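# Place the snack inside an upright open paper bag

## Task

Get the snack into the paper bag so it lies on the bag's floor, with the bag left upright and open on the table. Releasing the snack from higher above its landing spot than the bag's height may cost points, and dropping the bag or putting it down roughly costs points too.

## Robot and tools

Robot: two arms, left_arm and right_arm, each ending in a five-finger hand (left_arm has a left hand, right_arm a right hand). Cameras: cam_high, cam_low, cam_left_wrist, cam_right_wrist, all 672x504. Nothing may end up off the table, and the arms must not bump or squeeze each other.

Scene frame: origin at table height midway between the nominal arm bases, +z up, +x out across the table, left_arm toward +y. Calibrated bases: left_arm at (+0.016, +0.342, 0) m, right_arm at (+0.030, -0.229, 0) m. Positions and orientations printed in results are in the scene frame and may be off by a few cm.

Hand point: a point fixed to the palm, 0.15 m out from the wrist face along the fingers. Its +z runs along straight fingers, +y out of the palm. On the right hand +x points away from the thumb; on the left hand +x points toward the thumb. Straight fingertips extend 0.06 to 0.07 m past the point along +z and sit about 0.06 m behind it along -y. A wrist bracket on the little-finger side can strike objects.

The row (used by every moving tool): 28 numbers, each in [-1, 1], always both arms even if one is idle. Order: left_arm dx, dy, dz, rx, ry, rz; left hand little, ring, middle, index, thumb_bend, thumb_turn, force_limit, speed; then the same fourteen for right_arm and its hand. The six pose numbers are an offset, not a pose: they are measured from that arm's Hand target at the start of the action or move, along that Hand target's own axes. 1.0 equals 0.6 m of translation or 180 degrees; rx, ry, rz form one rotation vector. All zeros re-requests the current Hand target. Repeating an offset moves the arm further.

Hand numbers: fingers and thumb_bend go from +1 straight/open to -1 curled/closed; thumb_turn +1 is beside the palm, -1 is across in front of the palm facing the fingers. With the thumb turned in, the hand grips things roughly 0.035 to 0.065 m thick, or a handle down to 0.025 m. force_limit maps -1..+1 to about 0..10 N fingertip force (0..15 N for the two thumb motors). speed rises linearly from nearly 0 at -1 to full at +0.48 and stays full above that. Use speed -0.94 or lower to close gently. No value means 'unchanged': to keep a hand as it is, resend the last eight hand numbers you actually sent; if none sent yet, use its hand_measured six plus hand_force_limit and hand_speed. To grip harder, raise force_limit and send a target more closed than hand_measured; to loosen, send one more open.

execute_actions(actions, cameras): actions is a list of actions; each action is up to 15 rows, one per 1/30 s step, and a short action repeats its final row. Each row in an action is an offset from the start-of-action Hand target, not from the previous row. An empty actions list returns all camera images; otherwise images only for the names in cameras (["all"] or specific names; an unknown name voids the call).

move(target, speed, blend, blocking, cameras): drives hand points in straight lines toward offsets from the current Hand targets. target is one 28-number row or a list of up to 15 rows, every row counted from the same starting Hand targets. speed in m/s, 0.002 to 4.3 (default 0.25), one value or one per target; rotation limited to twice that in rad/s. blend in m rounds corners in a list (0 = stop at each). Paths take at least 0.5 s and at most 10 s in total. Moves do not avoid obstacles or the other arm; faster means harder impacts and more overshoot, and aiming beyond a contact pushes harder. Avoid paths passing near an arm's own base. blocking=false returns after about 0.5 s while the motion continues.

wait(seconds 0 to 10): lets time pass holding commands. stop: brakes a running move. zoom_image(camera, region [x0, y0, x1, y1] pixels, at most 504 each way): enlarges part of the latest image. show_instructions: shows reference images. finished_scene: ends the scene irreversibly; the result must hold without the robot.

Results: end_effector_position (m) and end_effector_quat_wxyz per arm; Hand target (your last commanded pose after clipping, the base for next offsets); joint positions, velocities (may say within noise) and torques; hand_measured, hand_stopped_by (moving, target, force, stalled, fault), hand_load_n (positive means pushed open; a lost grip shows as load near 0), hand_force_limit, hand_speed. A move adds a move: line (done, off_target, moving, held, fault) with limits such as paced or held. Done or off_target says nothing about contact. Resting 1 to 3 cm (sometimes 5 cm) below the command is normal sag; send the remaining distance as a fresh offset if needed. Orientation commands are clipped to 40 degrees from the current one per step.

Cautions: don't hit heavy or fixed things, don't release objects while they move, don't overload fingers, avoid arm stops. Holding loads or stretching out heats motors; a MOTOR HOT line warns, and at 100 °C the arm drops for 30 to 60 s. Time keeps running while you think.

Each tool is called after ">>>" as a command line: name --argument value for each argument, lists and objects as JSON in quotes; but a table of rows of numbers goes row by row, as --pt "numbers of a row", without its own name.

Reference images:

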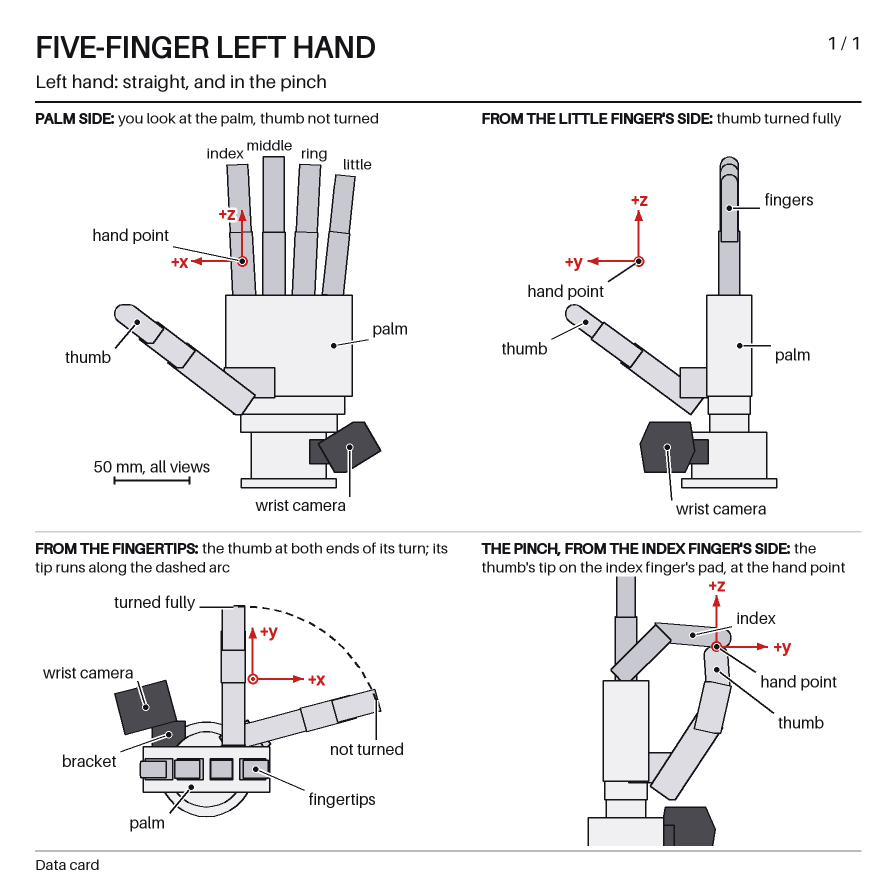

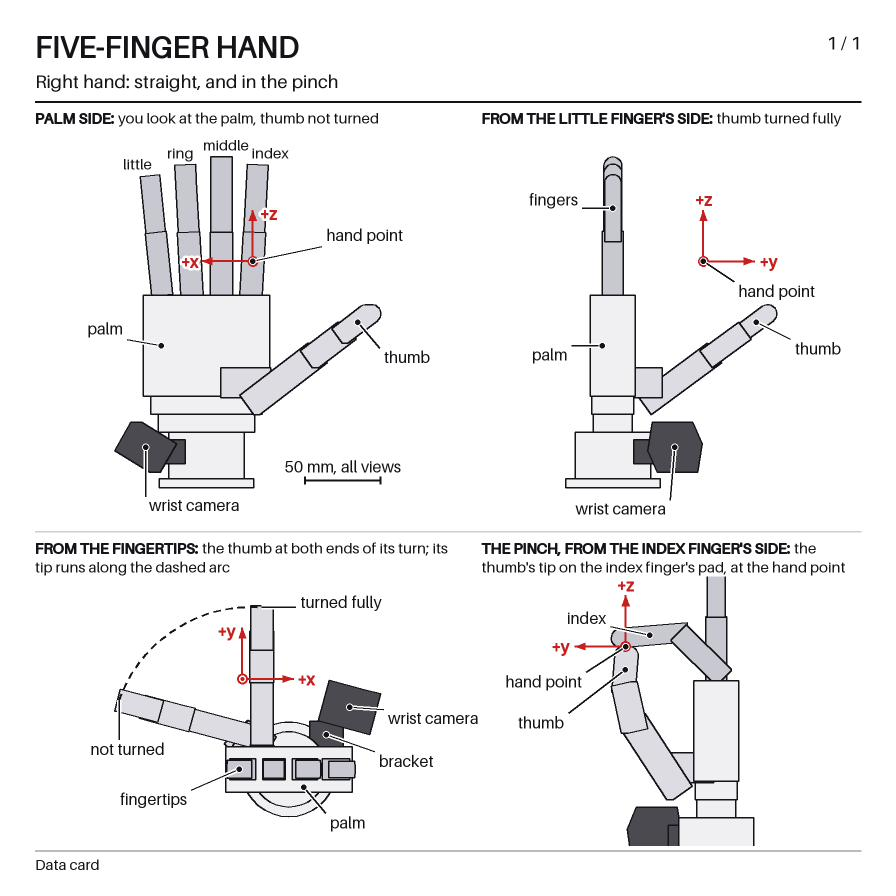

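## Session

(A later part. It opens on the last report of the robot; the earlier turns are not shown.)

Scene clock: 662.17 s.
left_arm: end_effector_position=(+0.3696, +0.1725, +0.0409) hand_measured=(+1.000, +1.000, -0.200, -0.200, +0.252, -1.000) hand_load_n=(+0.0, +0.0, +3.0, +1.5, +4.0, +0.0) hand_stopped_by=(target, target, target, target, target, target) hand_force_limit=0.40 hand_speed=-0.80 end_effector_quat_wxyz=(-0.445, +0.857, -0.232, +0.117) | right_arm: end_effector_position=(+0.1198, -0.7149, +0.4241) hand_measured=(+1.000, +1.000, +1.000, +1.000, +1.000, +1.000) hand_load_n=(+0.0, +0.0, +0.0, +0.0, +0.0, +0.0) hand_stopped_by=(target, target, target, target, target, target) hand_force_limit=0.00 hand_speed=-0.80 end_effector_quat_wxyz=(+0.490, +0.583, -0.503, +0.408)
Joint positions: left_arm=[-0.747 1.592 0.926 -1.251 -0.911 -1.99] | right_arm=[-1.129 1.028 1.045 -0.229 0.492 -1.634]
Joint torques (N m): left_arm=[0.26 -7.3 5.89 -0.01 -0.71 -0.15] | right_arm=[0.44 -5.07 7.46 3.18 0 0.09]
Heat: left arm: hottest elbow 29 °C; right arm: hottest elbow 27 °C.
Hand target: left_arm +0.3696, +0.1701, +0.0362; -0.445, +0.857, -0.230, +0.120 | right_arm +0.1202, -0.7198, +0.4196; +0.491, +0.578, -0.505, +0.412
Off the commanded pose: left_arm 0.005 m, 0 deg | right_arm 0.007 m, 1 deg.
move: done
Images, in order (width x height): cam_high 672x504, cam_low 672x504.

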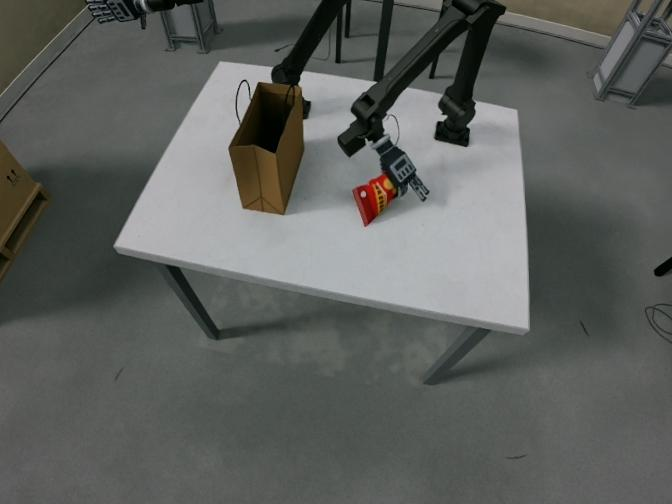

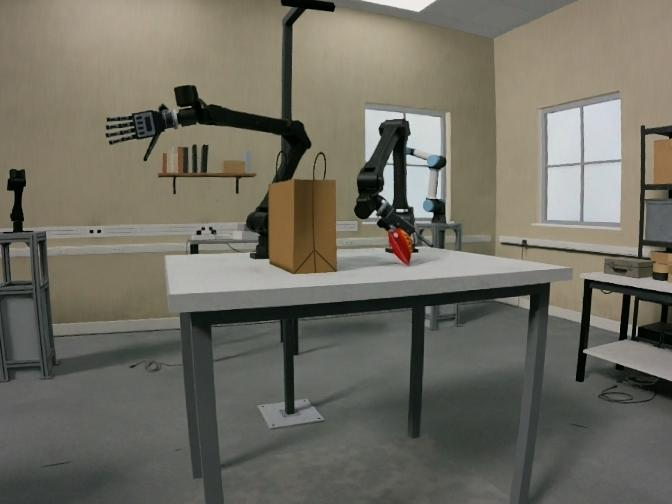

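>>> move --pt "0 0.01 0.008 0 0 0 1 1 0.3 0.3 0.6 -1 0.4 -0.7 0 0 0 0 0 0 1 1 1 1 1 1 0 -0.8" --pt "0 0.01 0.008 0 0 0 1 1 1 1 1 -1 0.4 -0.7 0 0 0 0 0 0 1 1 1 1 1 1 0 -0.8" --speed 0.05 --cameras '["cam_high","cam_low"]'

>>> zoom_image --camera "cam_low" --region '[360, 190, 460, 290]'

>>> zoom_image --camera "cam_high" --region '[340, 130, 460, 250]'

Scene clock: 670.00 s.
left_arm: end_effector_position=(+0.3712, +0.1713, +0.0356) hand_measured=(+1.000, +1.000, +1.000, +1.000, +1.000, -1.000) hand_load_n=(+0.0, +0.0, +0.0, -0.5, +0.0, +0.0) hand_stopped_by=(target, target, target, target, target, target) hand_force_limit=0.40 hand_speed=-0.70 end_effector_quat_wxyz=(-0.443, +0.858, -0.230, +0.121) | right_arm: end_effector_position=(+0.1198, -0.7149, +0.4241) hand_measured=(+1.000, +1.000, +1.000, +1.000, +1.000, +1.000) hand_load_n=(+0.0, +0.0, +0.0, +0.0, +0.0, +0.0) hand_stopped_by=(target, target, target, target, target, target) hand_force_limit=0.00 hand_speed=-0.80 end_effector_quat_wxyz=(+0.490, +0.583, -0.503, +0.408)
Joint positions: left_arm=[-0.747 1.601 0.92 -1.227 -0.912 -1.991] | right_arm=[-1.129 1.028 1.045 -0.229 0.492 -1.634]
Joint torques (N m): left_arm=[0.38 -7.12 5.64 0.02 -0.67 -0.13] | right_arm=[0.5 -4.95 7.53 3.26 0.02 0.09]
Heat: left arm: hottest elbow 28 °C; right arm: hottest elbow 27 °C.
Hand target: left_arm +0.3698, +0.1706, +0.0285; -0.446, +0.857, -0.230, +0.120 | right_arm +0.1202, -0.7198, +0.4196; +0.491, +0.578, -0.505, +0.412
Off the commanded pose: left_arm 0.007 m, 0 deg | right_arm 0.007 m, 1 deg.
move: done
Images, in order (width x height): cam_high 672x504, cam_low 672x504.

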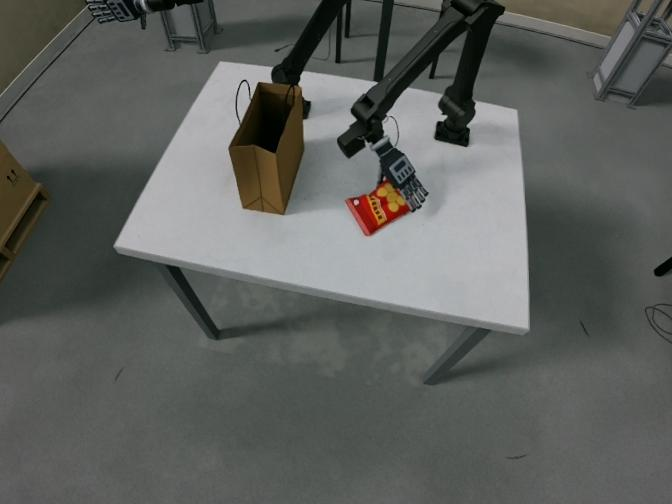

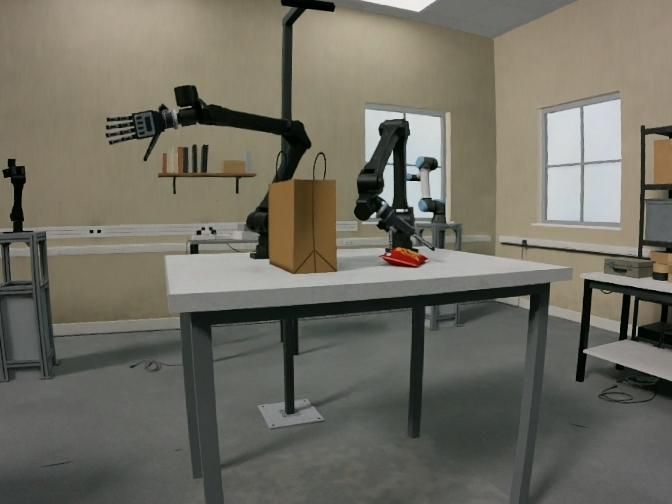

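Scaled by 5.040 from the camera's 672x504 image, which has a finer 960x720 frame.

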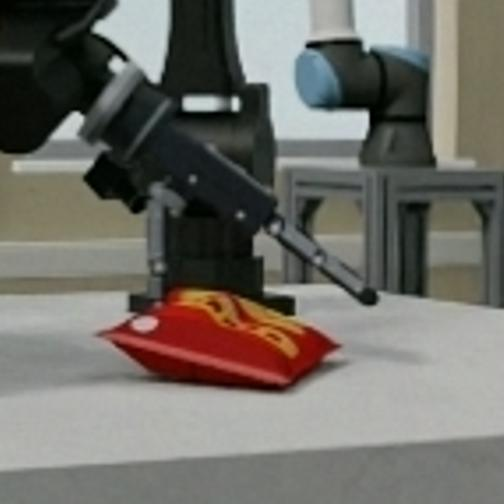

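Scaled by 4.200 from the camera's 672x504 image, which has a finer 960x720 frame.

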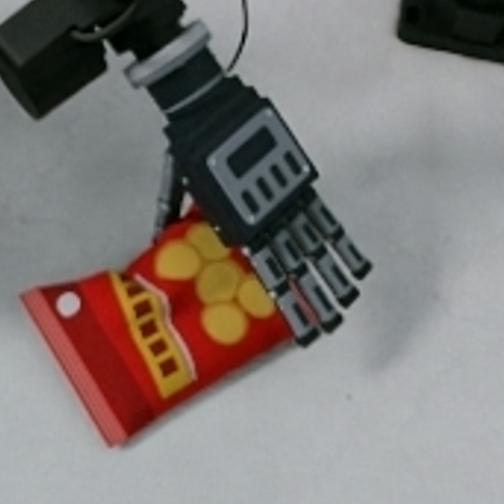

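>>> move --pt "0 -0.1638 -0.1148 0 0 0 1 1 1 1 1 -1 0.4 -0.7 0.15 -0.25 -0.142 0.12 0.019 -0.022 1 1 1 1 1 1 0 -0.8" --pt "-0.448 -0.5845 0.0497 0 0 0 1 1 1 1 1 -1 0.4 -0.7 0.301 -0.505 -0.2847 0.243 0.0379 -0.0446 1 1 1 1 1 -1 0 -0.8" --speed 0.3 --blend 0.03 --cameras '["cam_high","cam_low"]'

>>> zoom_image --camera "cam_high" --region '[330, 150, 430, 250]'

Scene clock: 692.83 s.
left_arm: end_effector_position=(+0.2492, +0.4973, +0.2896) hand_measured=(+1.000, +1.000, +1.000, +1.000, +1.000, -1.000) hand_load_n=(+0.0, -0.5, +0.0, +0.0, +0.0, +0.0) hand_stopped_by=(target, target, target, target, target, target) hand_force_limit=0.40 hand_speed=-0.70 end_effector_quat_wxyz=(-0.436, +0.861, -0.234, +0.113) | right_arm: end_effector_position=(+0.4460, -0.5832, +0.5549) hand_measured=(+1.000, +1.000, +1.000, +1.000, +1.000, -0.902) hand_load_n=(+0.0, +0.0, +0.0, +0.0, +0.0, +0.0) hand_stopped_by=(target, target, target, target, target, moving) hand_force_limit=0.00 hand_speed=-0.80 end_effector_quat_wxyz=(+0.294, +0.735, -0.251, +0.557)
Joint positions: left_arm=[0.453 0.574 0.867 -1.034 -0.494 -0.397] | right_arm=[-0.523 1.192 1.524 -0.553 0.326 -1.655]
Joint torques (N m): left_arm=[1.67 0.73 9.66 2.35 -0.14 0.11] | right_arm=[1.38 -7 11.82 1.58 -0.01 -0.07]
Heat: left arm: hottest elbow 27 °C; right arm: hottest elbow 28 °C.
Hand target: left_arm +0.2502, +0.5007, +0.2983; -0.446, +0.857, -0.230, +0.120 | right_arm +0.4502, -0.5821, +0.5799; +0.295, +0.728, -0.246, +0.568
Off the commanded pose: left_arm 0.009 m, 2 deg | right_arm 0.025 m, 2 deg.
move: moving (right_arm; no rest 5 s after target 2's new numbers were sent); target 2's new numbers were sent with right_arm's hand 0.025 m and 2 deg from that target
Images, in order (width x height): cam_high 672x504, cam_low 672x504.

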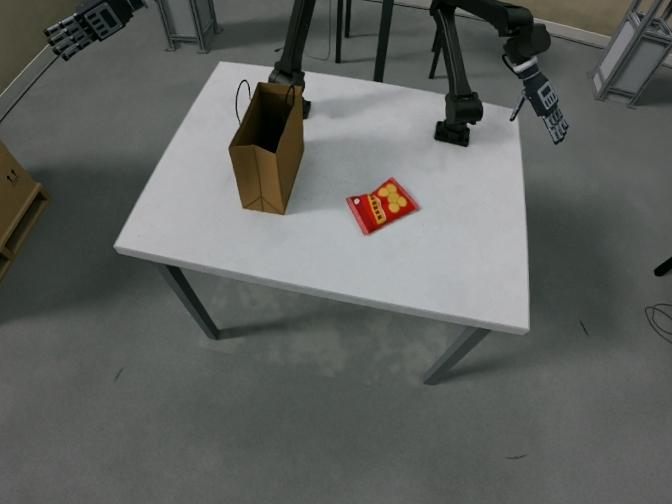

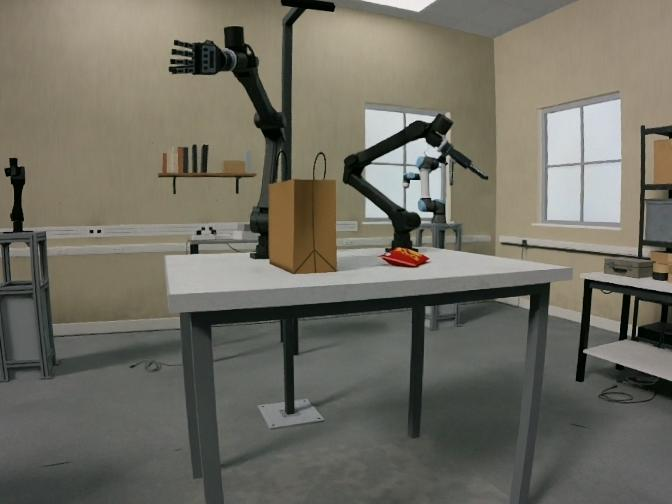

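Scaled by 5.040 from the camera's 672x504 image, which has a finer 960x720 frame.

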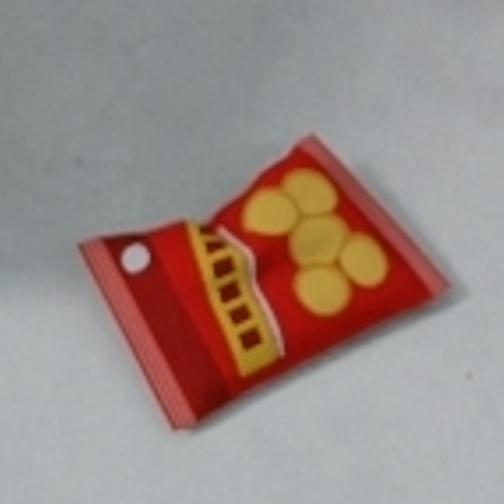

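>>> move --pt "0 0 0 0 0 0 1 1 1 1 1 -1 0.4 -0.7 -0.1025 -0.8272 -0.684 0.2564 -0.3929 0.2396 1 1 1 1 1 -1 0 -0.8" --pt "0 0 0 0 0 0 1 1 1 1 1 -1 0.4 -0.7 -0.7383 -0.8687 -0.7255 0.2564 -0.3929 0.2396 1 1 1 1 1 -1 0 -0.8" --speed 0.28 --blend 0.05 --cameras '["cam_high","cam_low","cam_right_wrist"]'

>>> zoom_image --camera "cam_high" --region '[330, 130, 450, 250]'

Scene clock: 741.03 s.
left_arm: end_effector_position=(+0.2492, +0.4973, +0.2896) hand_measured=(+1.000, +1.000, +1.000, +1.000, +1.000, -1.000) hand_load_n=(+0.0, +0.0, +0.0, +0.0, +0.0, +0.0) hand_stopped_by=(target, target, target, target, target, target) hand_force_limit=0.40 hand_speed=-0.70 end_effector_quat_wxyz=(-0.436, +0.861, -0.234, +0.113) | right_arm: end_effector_position=(+0.4116, +0.0992, +0.1551) hand_measured=(+1.000, +1.000, +1.000, +1.000, +1.000, -1.000) hand_load_n=(+0.0, +0.0, +0.0, +0.0, +0.0, +0.0) hand_stopped_by=(target, target, target, target, target, target) hand_force_limit=0.00 hand_speed=-0.80 end_effector_quat_wxyz=(-0.384, +0.829, -0.368, +0.173)
Joint positions: left_arm=[0.453 0.574 0.867 -1.034 -0.494 -0.397] | right_arm=[0.587 1.293 0.921 -0.333 -0.076 -0.071]
Joint torques (N m): left_arm=[1.67 0.67 9.65 2.35 -0.14 0.11] | right_arm=[1.55 -8.12 6.74 2.91 0.02 0.09]
Heat: left arm: hottest elbow 29 °C; right arm: hottest elbow 30 °C.
Hand target: left_arm +0.2502, +0.5007, +0.2983; -0.446, +0.857, -0.230, +0.120 | right_arm +0.4116, +0.1037, +0.1493; -0.386, +0.828, -0.369, +0.172
Off the commanded pose: left_arm 0.009 m, 2 deg | right_arm 0.007 m, 0 deg.
move: done
Images, in order (width x height): cam_high 672x504, cam_low 672x504, cam_right_wrist 672x504.

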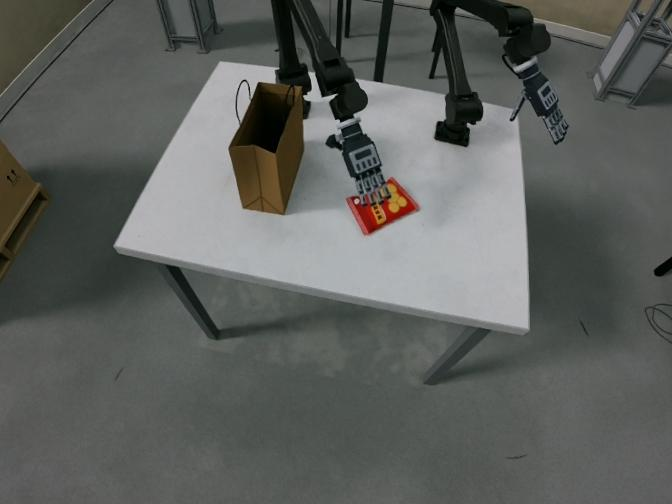

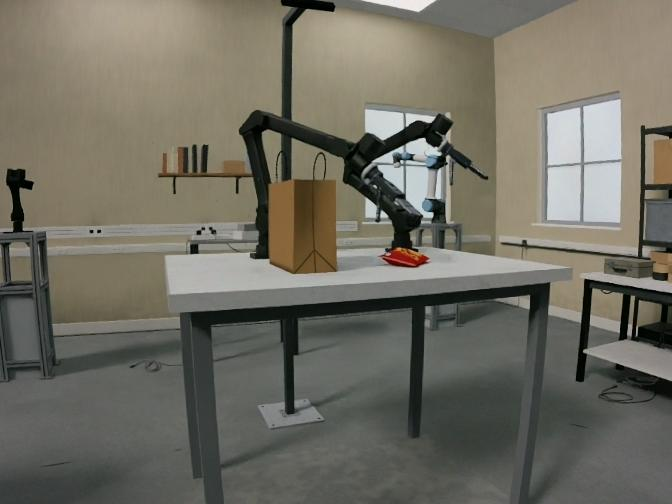

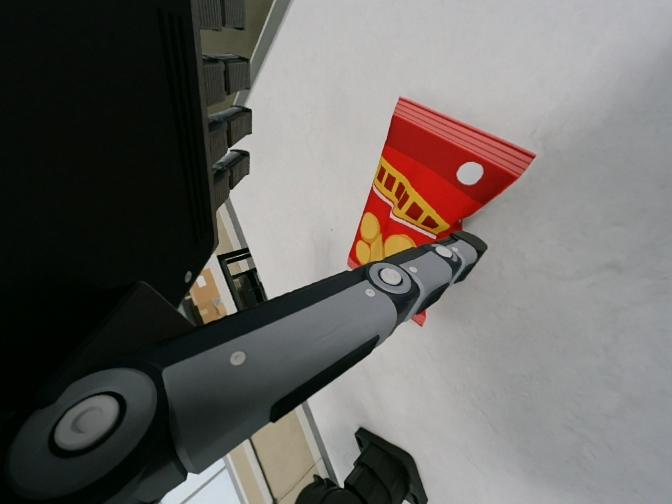

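Scaled by 4.200 from the camera's 672x504 image, which has a finer 960x720 frame.

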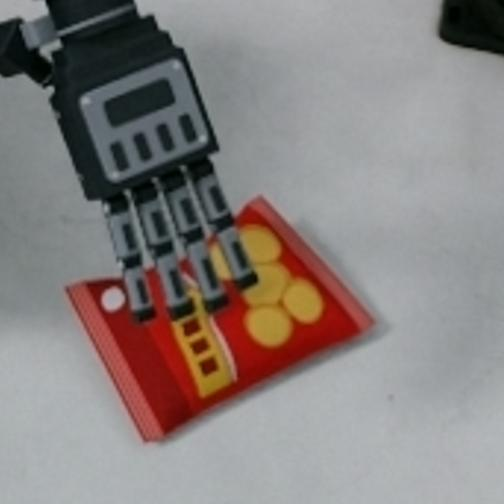

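>>> move --target '[0,0,0,0,0,0,1,1,1,1,1,-1,0.4,-0.7,-0.0455,0.1235,0.1233,0,0,0,1,1,1,1,1,-1,0,-0.8]' --speed 0.12 --cameras '["cam_high","cam_low","cam_right_wrist"]'

>>> zoom_image --camera "cam_high" --region '[330, 130, 430, 230]'

>>> zoom_image --camera "cam_low" --region '[350, 190, 450, 290]'

Scene clock: 761.57 s.
left_arm: end_effector_position=(+0.2492, +0.4973, +0.2896) hand_measured=(+1.000, +1.000, +1.000, +1.000, +1.000, -1.000) hand_load_n=(-0.5, +0.0, +0.5, +0.0, +0.0, +0.0) hand_stopped_by=(target, target, target, target, target, target) hand_force_limit=0.40 hand_speed=-0.70 end_effector_quat_wxyz=(-0.436, +0.861, -0.234, +0.113) | right_arm: end_effector_position=(+0.4005, +0.1255, +0.0478) hand_measured=(+1.000, +1.000, +1.000, +1.000, +1.000, -1.000) hand_load_n=(+0.0, +0.0, -0.5, +0.0, +0.0, +0.0) hand_stopped_by=(target, target, target, target, target, target) hand_force_limit=0.00 hand_speed=-0.80 end_effector_quat_wxyz=(-0.381, +0.830, -0.368, +0.172)
Joint positions: left_arm=[0.453 0.574 0.867 -1.034 -0.494 -0.397] | right_arm=[0.656 1.48 0.782 -0.009 -0.023 -0.027]
Joint torques (N m): left_arm=[1.67 0.67 9.65 2.35 -0.14 0.12] | right_arm=[1.55 -9.52 5.96 2.99 0.08 0.12]
Heat: left arm: hottest elbow 29 °C; right arm: hottest elbow 29 °C.
Hand target: left_arm +0.2502, +0.5007, +0.2983; -0.446, +0.857, -0.230, +0.120 | right_arm +0.4000, +0.1300, +0.0447; -0.386, +0.828, -0.369, +0.172
Off the commanded pose: left_arm 0.009 m, 2 deg | right_arm 0.005 m, 1 deg.
move: done
Images, in order (width x height): cam_high 672x504, cam_low 672x504, cam_right_wrist 672x504.

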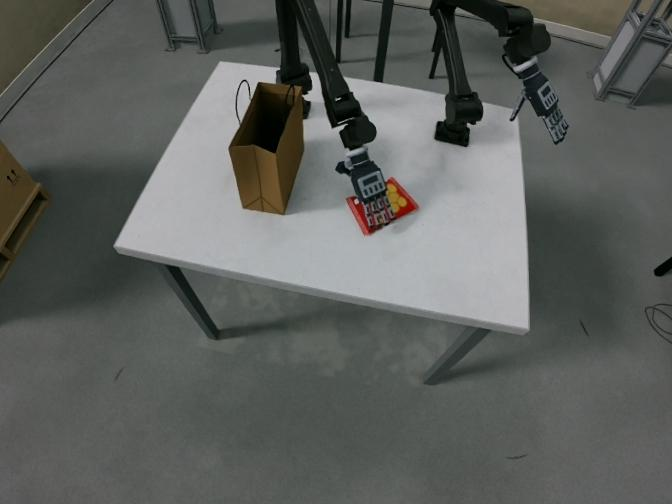

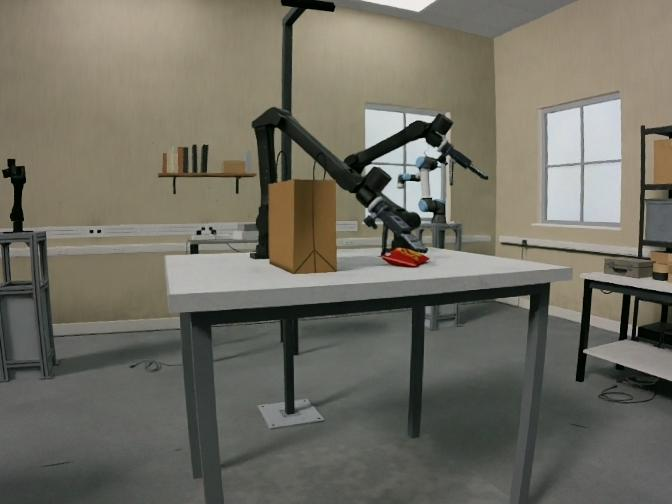

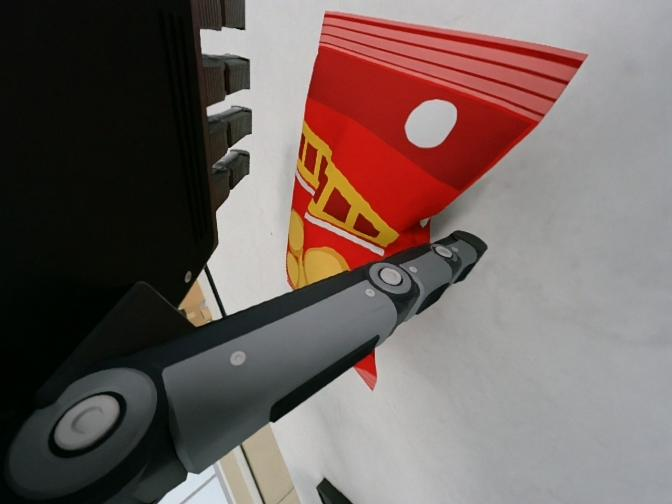

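Scaled by 5.040 from the camera's 672x504 image, which has a finer 960x720 frame.

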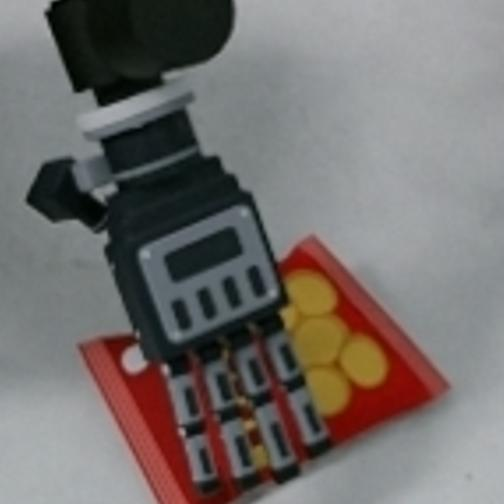

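Scaled by 5.040 from the camera's 672x504 image, which has a finer 960x720 frame.

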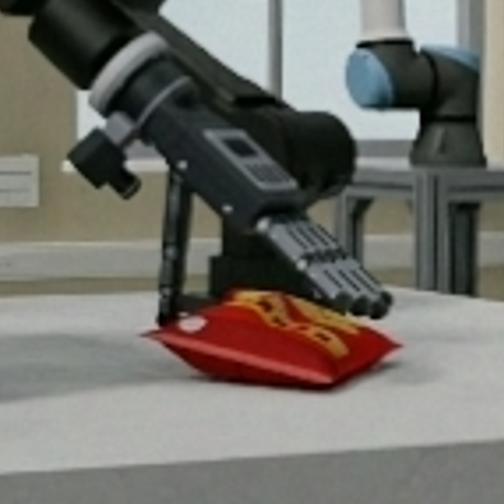

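>>> move --target '[0,0,0,0,0,0,1,1,1,1,1,-1,0.4,-0.7,0,0.0281,0.0236,0,0,0,1,1,1,1,1,-1,0,-0.8]' --speed 0.06 --cameras '["cam_high","cam_low","cam_right_wrist"]'

>>> zoom_image --camera "cam_low" --region '[350, 190, 450, 290]'

Scene clock: 768.00 s.
left_arm: end_effector_position=(+0.2492, +0.4973, +0.2896) hand_measured=(+1.000, +1.000, +1.000, +1.000, +1.000, -1.000) hand_load_n=(+0.0, +0.0, +0.0, +0.0, +0.0, +0.0) hand_stopped_by=(target, target, target, target, target, target) hand_force_limit=0.40 hand_speed=-0.70 end_effector_quat_wxyz=(-0.436, +0.861, -0.234, +0.113) | right_arm: end_effector_position=(+0.4015, +0.1263, +0.0273) hand_measured=(+1.000, +1.000, +1.000, +1.000, +1.000, -1.000) hand_load_n=(+0.0, +0.5, +0.0, +0.0, +0.0, +0.0) hand_stopped_by=(target, target, target, target, target, target) hand_force_limit=0.00 hand_speed=-0.80 end_effector_quat_wxyz=(-0.383, +0.830, -0.368, +0.173)
Joint positions: left_arm=[0.453 0.574 0.867 -1.034 -0.494 -0.397] | right_arm=[0.656 1.527 0.761 0.061 -0.023 -0.026]
Joint torques (N m): left_arm=[1.61 0.67 9.65 2.35 -0.14 0.11] | right_arm=[1.55 -9.29 5.56 2.93 0.09 0.11]
Heat: left arm: hottest elbow 29 °C; right arm: hottest elbow 29 °C.
Hand target: left_arm +0.2502, +0.5007, +0.2983; -0.446, +0.857, -0.230, +0.120 | right_arm +0.4001, +0.1301, +0.0229; -0.386, +0.828, -0.369, +0.172
Off the commanded pose: left_arm 0.009 m, 2 deg | right_arm 0.006 m, 0 deg.
move: done
Images, in order (width x height): cam_high 672x504, cam_low 672x504, cam_right_wrist 672x504.

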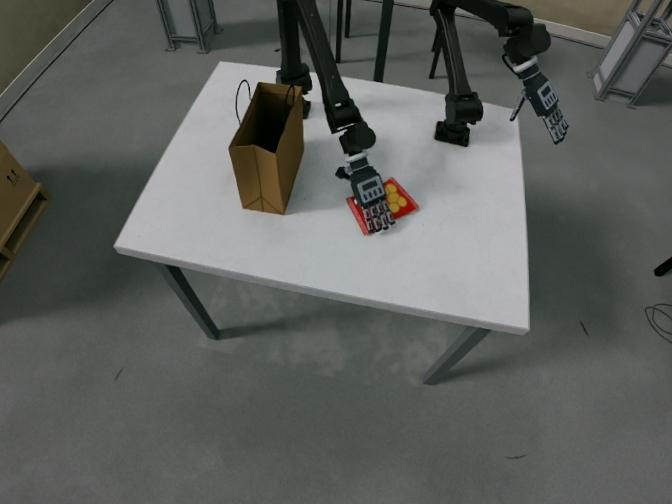

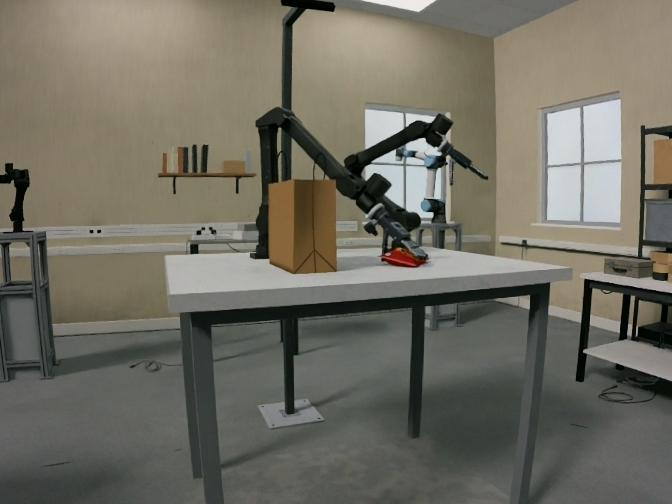

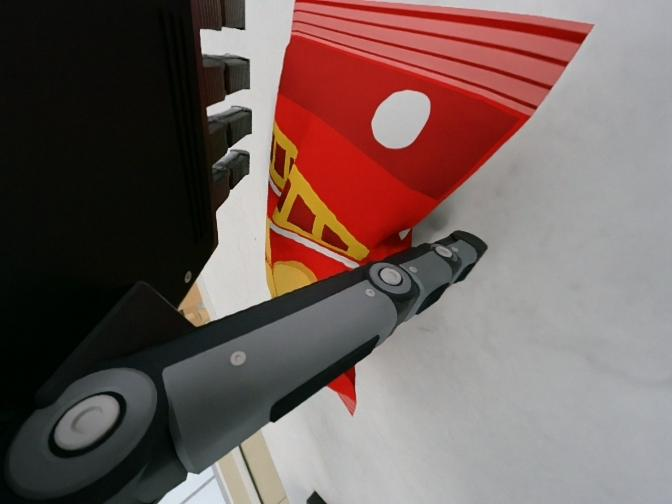

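Scaled by 5.040 from the camera's 672x504 image, which has a finer 960x720 frame.

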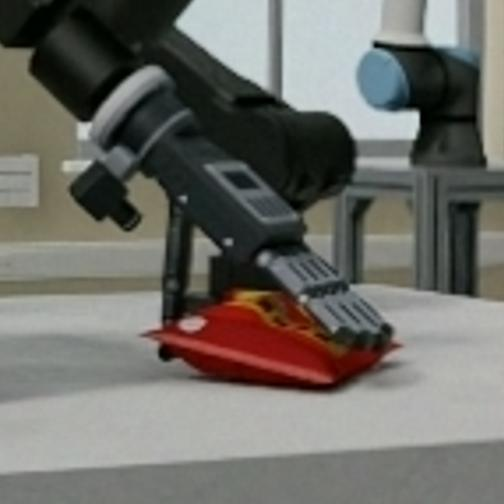

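>>> move --pt "0 0 0 0 0 0 1 1 1 1 1 -1 0.4 -0.7 0 0.004 0.0033 0 0 0 1 0.3 0.3 0.3 0.75 -1 0.3 -0.8" --pt "0 0 0 0 0 0 1 1 1 1 1 -1 0.4 -0.7 0 0.004 0.0033 0 0 0 1 0 0 0 0.45 -1 0.3 -0.8" --speed 0.05 --cameras '["cam_high","cam_low","cam_right_wrist"]'

>>> zoom_image --camera "cam_low" --region '[350, 190, 450, 290]'

>>> zoom_image --camera "cam_high" --region '[330, 150, 430, 250]'

Scene clock: 777.93 s.
left_arm: end_effector_position=(+0.2492, +0.4973, +0.2896) hand_measured=(+1.000, +1.000, +1.000, +1.000, +1.000, -1.000) hand_load_n=(+0.0, +0.0, -0.5, +0.0, +0.0, -0.5) hand_stopped_by=(target, target, target, target, target, target) hand_force_limit=0.40 hand_speed=-0.70 end_effector_quat_wxyz=(-0.436, +0.861, -0.234, +0.113) | right_arm: end_effector_position=(+0.4049, +0.1291, +0.0292) hand_measured=(+1.000, +0.000, +0.000, +0.000, +0.452, -1.000) hand_load_n=(+0.0, +1.0, +0.5, +1.0, +3.0, +0.0) hand_stopped_by=(target, target, target, target, target, target) hand_force_limit=0.30 hand_speed=-0.80 end_effector_quat_wxyz=(-0.390, +0.826, -0.367, +0.176)
Joint positions: left_arm=[0.453 0.574 0.867 -1.034 -0.494 -0.397] | right_arm=[0.656 1.53 0.761 0.083 -0.023 -0.026]
Joint torques (N m): left_arm=[1.67 0.73 9.65 2.35 -0.14 0.11] | right_arm=[1.96 -9.35 5.27 2.3 0.09 0.11]
Heat: left arm: hottest elbow 29 °C; right arm: hottest elbow 28 °C.
Hand target: left_arm +0.2502, +0.5007, +0.2983; -0.446, +0.857, -0.230, +0.120 | right_arm +0.4001, +0.1301, +0.0198; -0.386, +0.828, -0.369, +0.172
Off the commanded pose: left_arm 0.009 m, 2 deg | right_arm 0.011 m, 1 deg.
move: off_target (right_arm)
Images, in order (width x height): cam_high 672x504, cam_low 672x504, cam_right_wrist 672x504.

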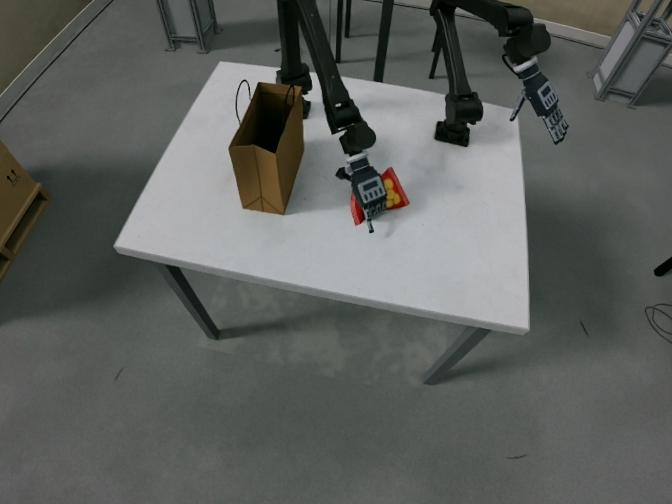

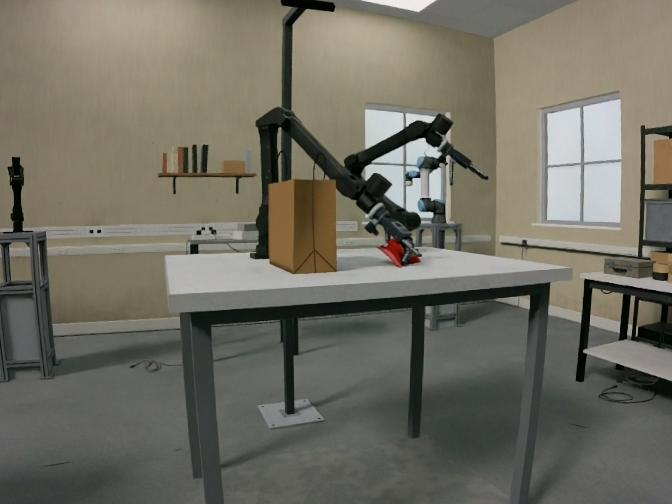

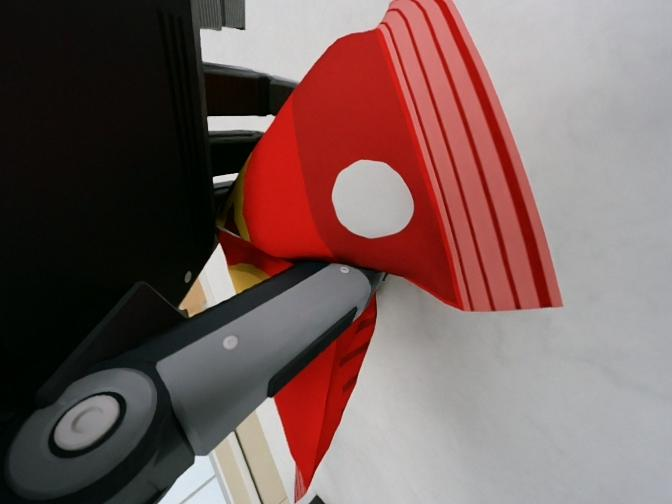

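Scaled by 5.040 from the camera's 672x504 image, which has a finer 960x720 frame.

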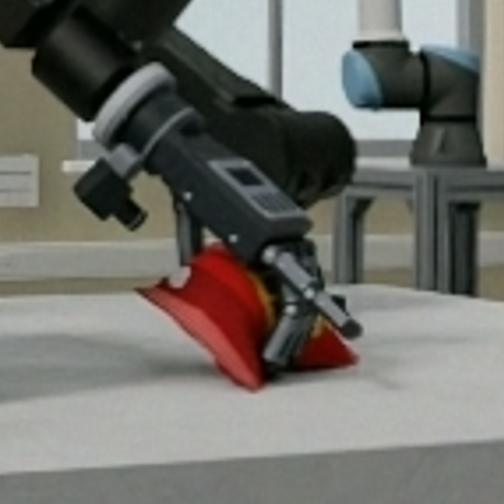

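Scaled by 5.040 from the camera's 672x504 image, which has a finer 960x720 frame.

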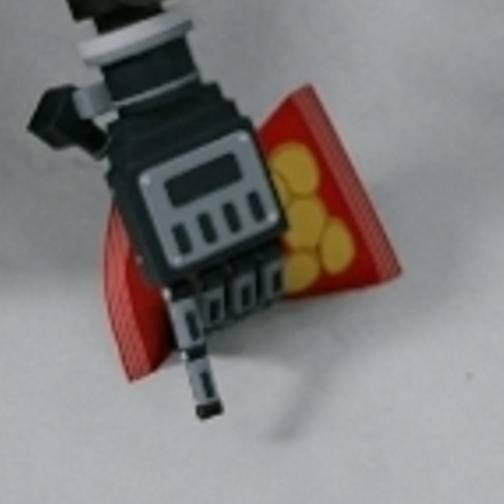

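>>> move --target '[0,0,0,0,0,0,1,1,1,1,1,-1,0.4,-0.7,0,0,0,0,0,0,1,-0.2,-0.2,-0.2,0.25,-1,0.4,-0.8]' --speed 0.05 --cameras '["cam_high","cam_low","cam_right_wrist"]'

>>> zoom_image --camera "cam_low" --region '[350, 190, 450, 290]'

Scene clock: 781.77 s.
left_arm: end_effector_position=(+0.2492, +0.4973, +0.2896) hand_measured=(+1.000, +1.000, +1.000, +1.000, +1.000, -1.000) hand_load_n=(+0.0, +0.0, +0.0, +0.0, +0.0, +0.0) hand_stopped_by=(target, target, target, target, target, target) hand_force_limit=0.40 hand_speed=-0.70 end_effector_quat_wxyz=(-0.436, +0.861, -0.234, +0.113) | right_arm: end_effector_position=(+0.4048, +0.1292, +0.0293) hand_measured=(+1.000, -0.200, -0.200, -0.200, +0.254, -1.000) hand_load_n=(+0.0, +1.5, +2.5, +3.0, +7.0, +0.0) hand_stopped_by=(target, target, target, target, target, target) hand_force_limit=0.40 hand_speed=-0.80 end_effector_quat_wxyz=(-0.390, +0.826, -0.367, +0.176)
Joint positions: left_arm=[0.453 0.574 0.867 -1.034 -0.494 -0.397] | right_arm=[0.656 1.53 0.761 0.083 -0.023 -0.024]
Joint torques (N m): left_arm=[1.67 0.67 9.65 2.35 -0.14 0.11] | right_arm=[1.79 -9.29 5.31 2.39 0.08 0.1]
Heat: left arm: hottest elbow 29 °C; right arm: hottest elbow 28 °C.
Hand target: left_arm +0.2502, +0.5007, +0.2983; -0.446, +0.857, -0.230, +0.120 | right_arm +0.4001, +0.1301, +0.0198; -0.386, +0.828, -0.369, +0.172
Off the commanded pose: left_arm 0.009 m, 2 deg | right_arm 0.011 m, 1 deg.
move: off_target (right_arm)
Images, in order (width x height): cam_high 672x504, cam_low 672x504, cam_right_wrist 672x504.

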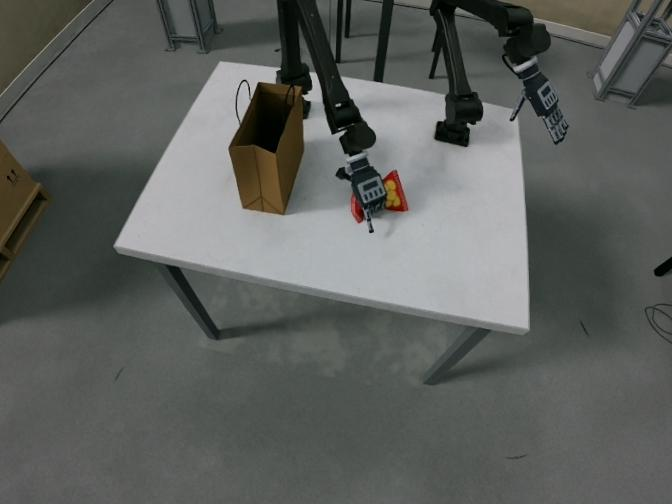

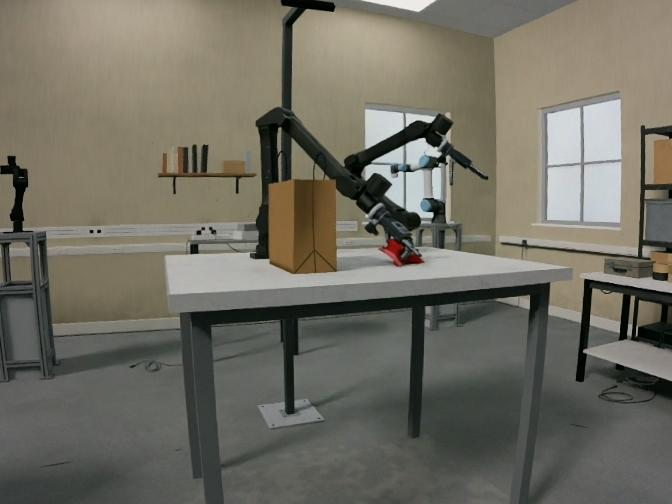

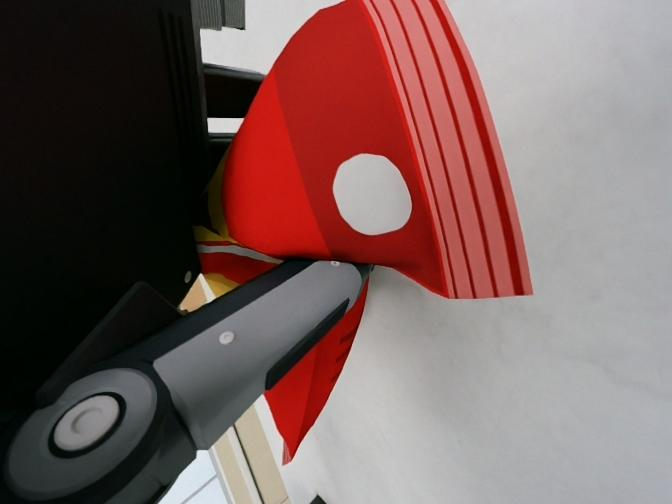

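Scaled by 5.040 from the camera's 672x504 image, which has a finer 960x720 frame.

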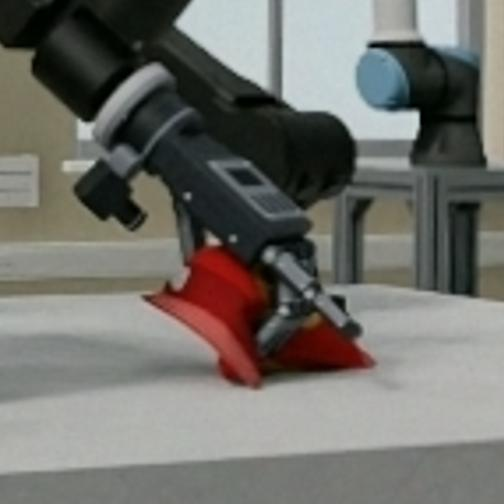

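>>> move --pt "0 0 0 0 0 0 1 1 1 1 1 -1 0.4 -0.7 0 -0.166 -0.1393 0 0 0 1 -0.2 -0.2 -0.2 0.25 -1 0.4 -0.8" --pt "0 0 0 0 0 0 1 1 1 1 1 -1 0.4 -0.7 0.1202 -0.561 -0.5243 -0.2072 -0.0071 -0.2926 1 -0.2 -0.2 -0.2 0.25 -1 0.4 -0.8" --speed '[0.1,0.18]' --blend 0.03 --cameras '["cam_high","cam_low","cam_right_wrist"]'

>>> zoom_image --camera "cam_low" --region '[280, 40, 440, 200]'

>>> zoom_image --camera "cam_high" --region '[270, 30, 430, 190]'

Scene clock: 791.47 s.
left_arm: end_effector_position=(+0.2492, +0.4973, +0.2896) hand_measured=(+1.000, +1.000, +1.000, +1.000, +1.000, -1.000) hand_load_n=(+0.0, +0.0, +0.0, +0.0, +0.5, +0.0) hand_stopped_by=(target, target, target, target, target, target) hand_force_limit=0.40 hand_speed=-0.70 end_effector_quat_wxyz=(-0.436, +0.861, -0.234, +0.113) | right_arm: end_effector_position=(+0.4334, +0.0611, +0.4528) hand_measured=(+1.000, -0.200, -0.200, -0.200, +0.256, -1.000) hand_load_n=(+0.0, +3.0, +3.0, +7.0, +13.5, +0.0) hand_stopped_by=(target, target, target, target, target, target) hand_force_limit=0.40 hand_speed=-0.80 end_effector_quat_wxyz=(-0.050, +0.965, +0.005, +0.258)
Joint positions: left_arm=[0.453 0.574 0.867 -1.034 -0.494 -0.397] | right_arm=[0.743 1.628 2.189 -1.676 0.286 -0.863]
Joint torques (N m): left_arm=[1.67 0.73 9.65 2.35 -0.14 0.11] | right_arm=[1.79 -13.57 10.06 0.46 0.44 -0.09]
Heat: left arm: hottest elbow 29 °C; right arm: hottest elbow 28 °C.
Hand target: left_arm +0.2502, +0.5007, +0.2983; -0.446, +0.857, -0.230, +0.120 | right_arm +0.4298, +0.0600, +0.4798; +0.000, +0.982, +0.000, +0.191
Off the commanded pose: left_arm 0.009 m, 2 deg | right_arm 0.027 m, 10 deg.
joint sent to its limit (right arm) — joint 4 (wrist pitch), lower limit.
move: unfinished (the simulator was too slow to fit another step into this call; the move has ended)
Images, in order (width x height): cam_high 672x504, cam_low 672x504, cam_right_wrist 672x504.

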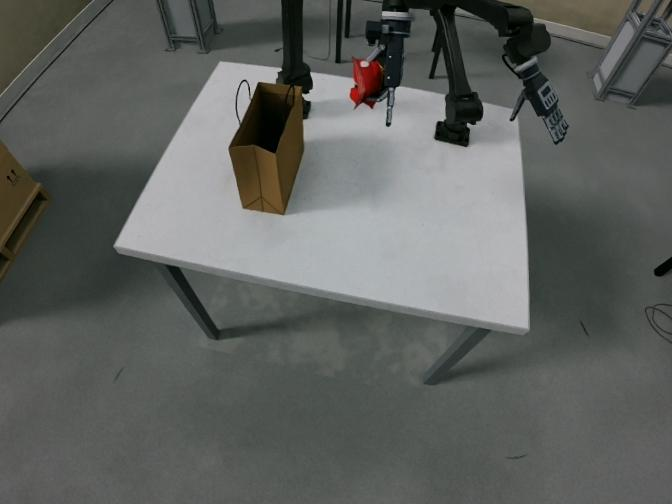

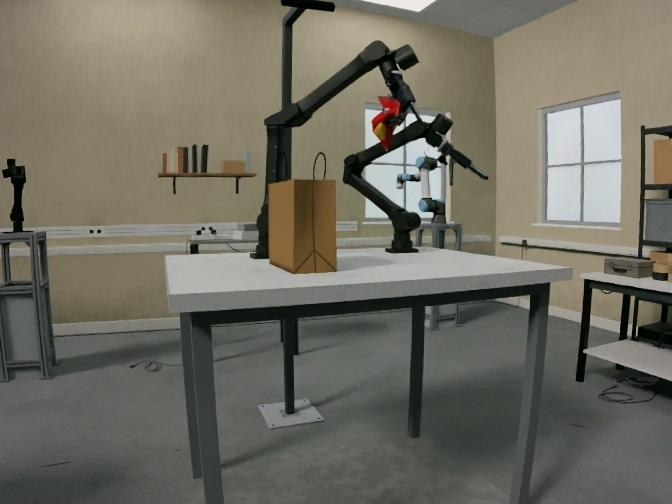

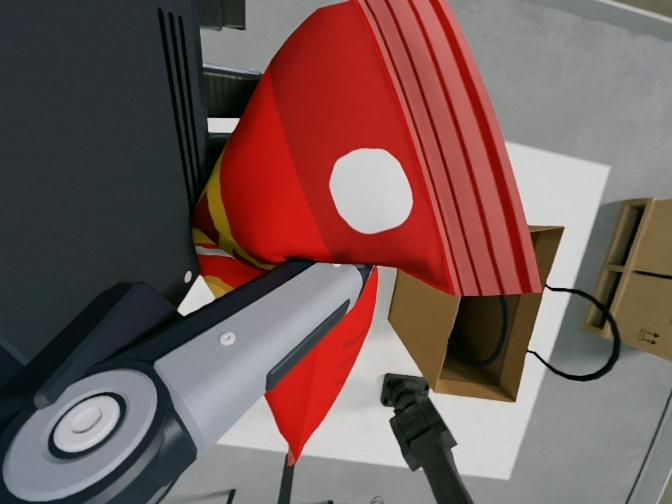

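Scaled by 3.150 from the camera's 672x504 image, which has a finer 960x720 frame.

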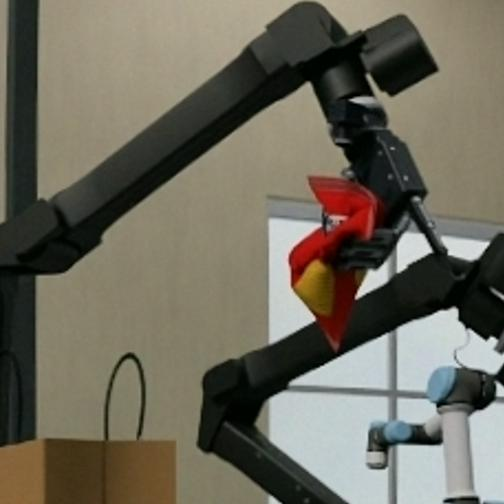

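Scaled by 3.150 from the camera's 672x504 image, which has a finer 960x720 frame.

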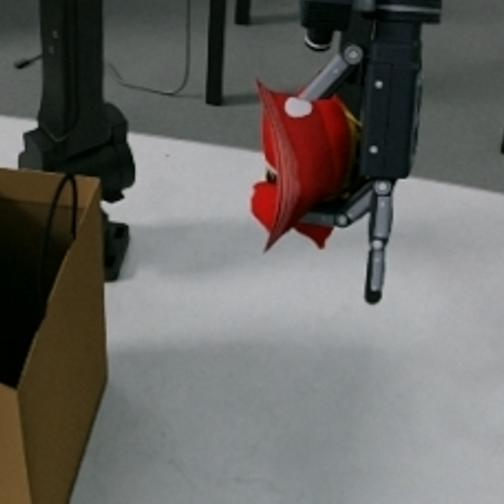

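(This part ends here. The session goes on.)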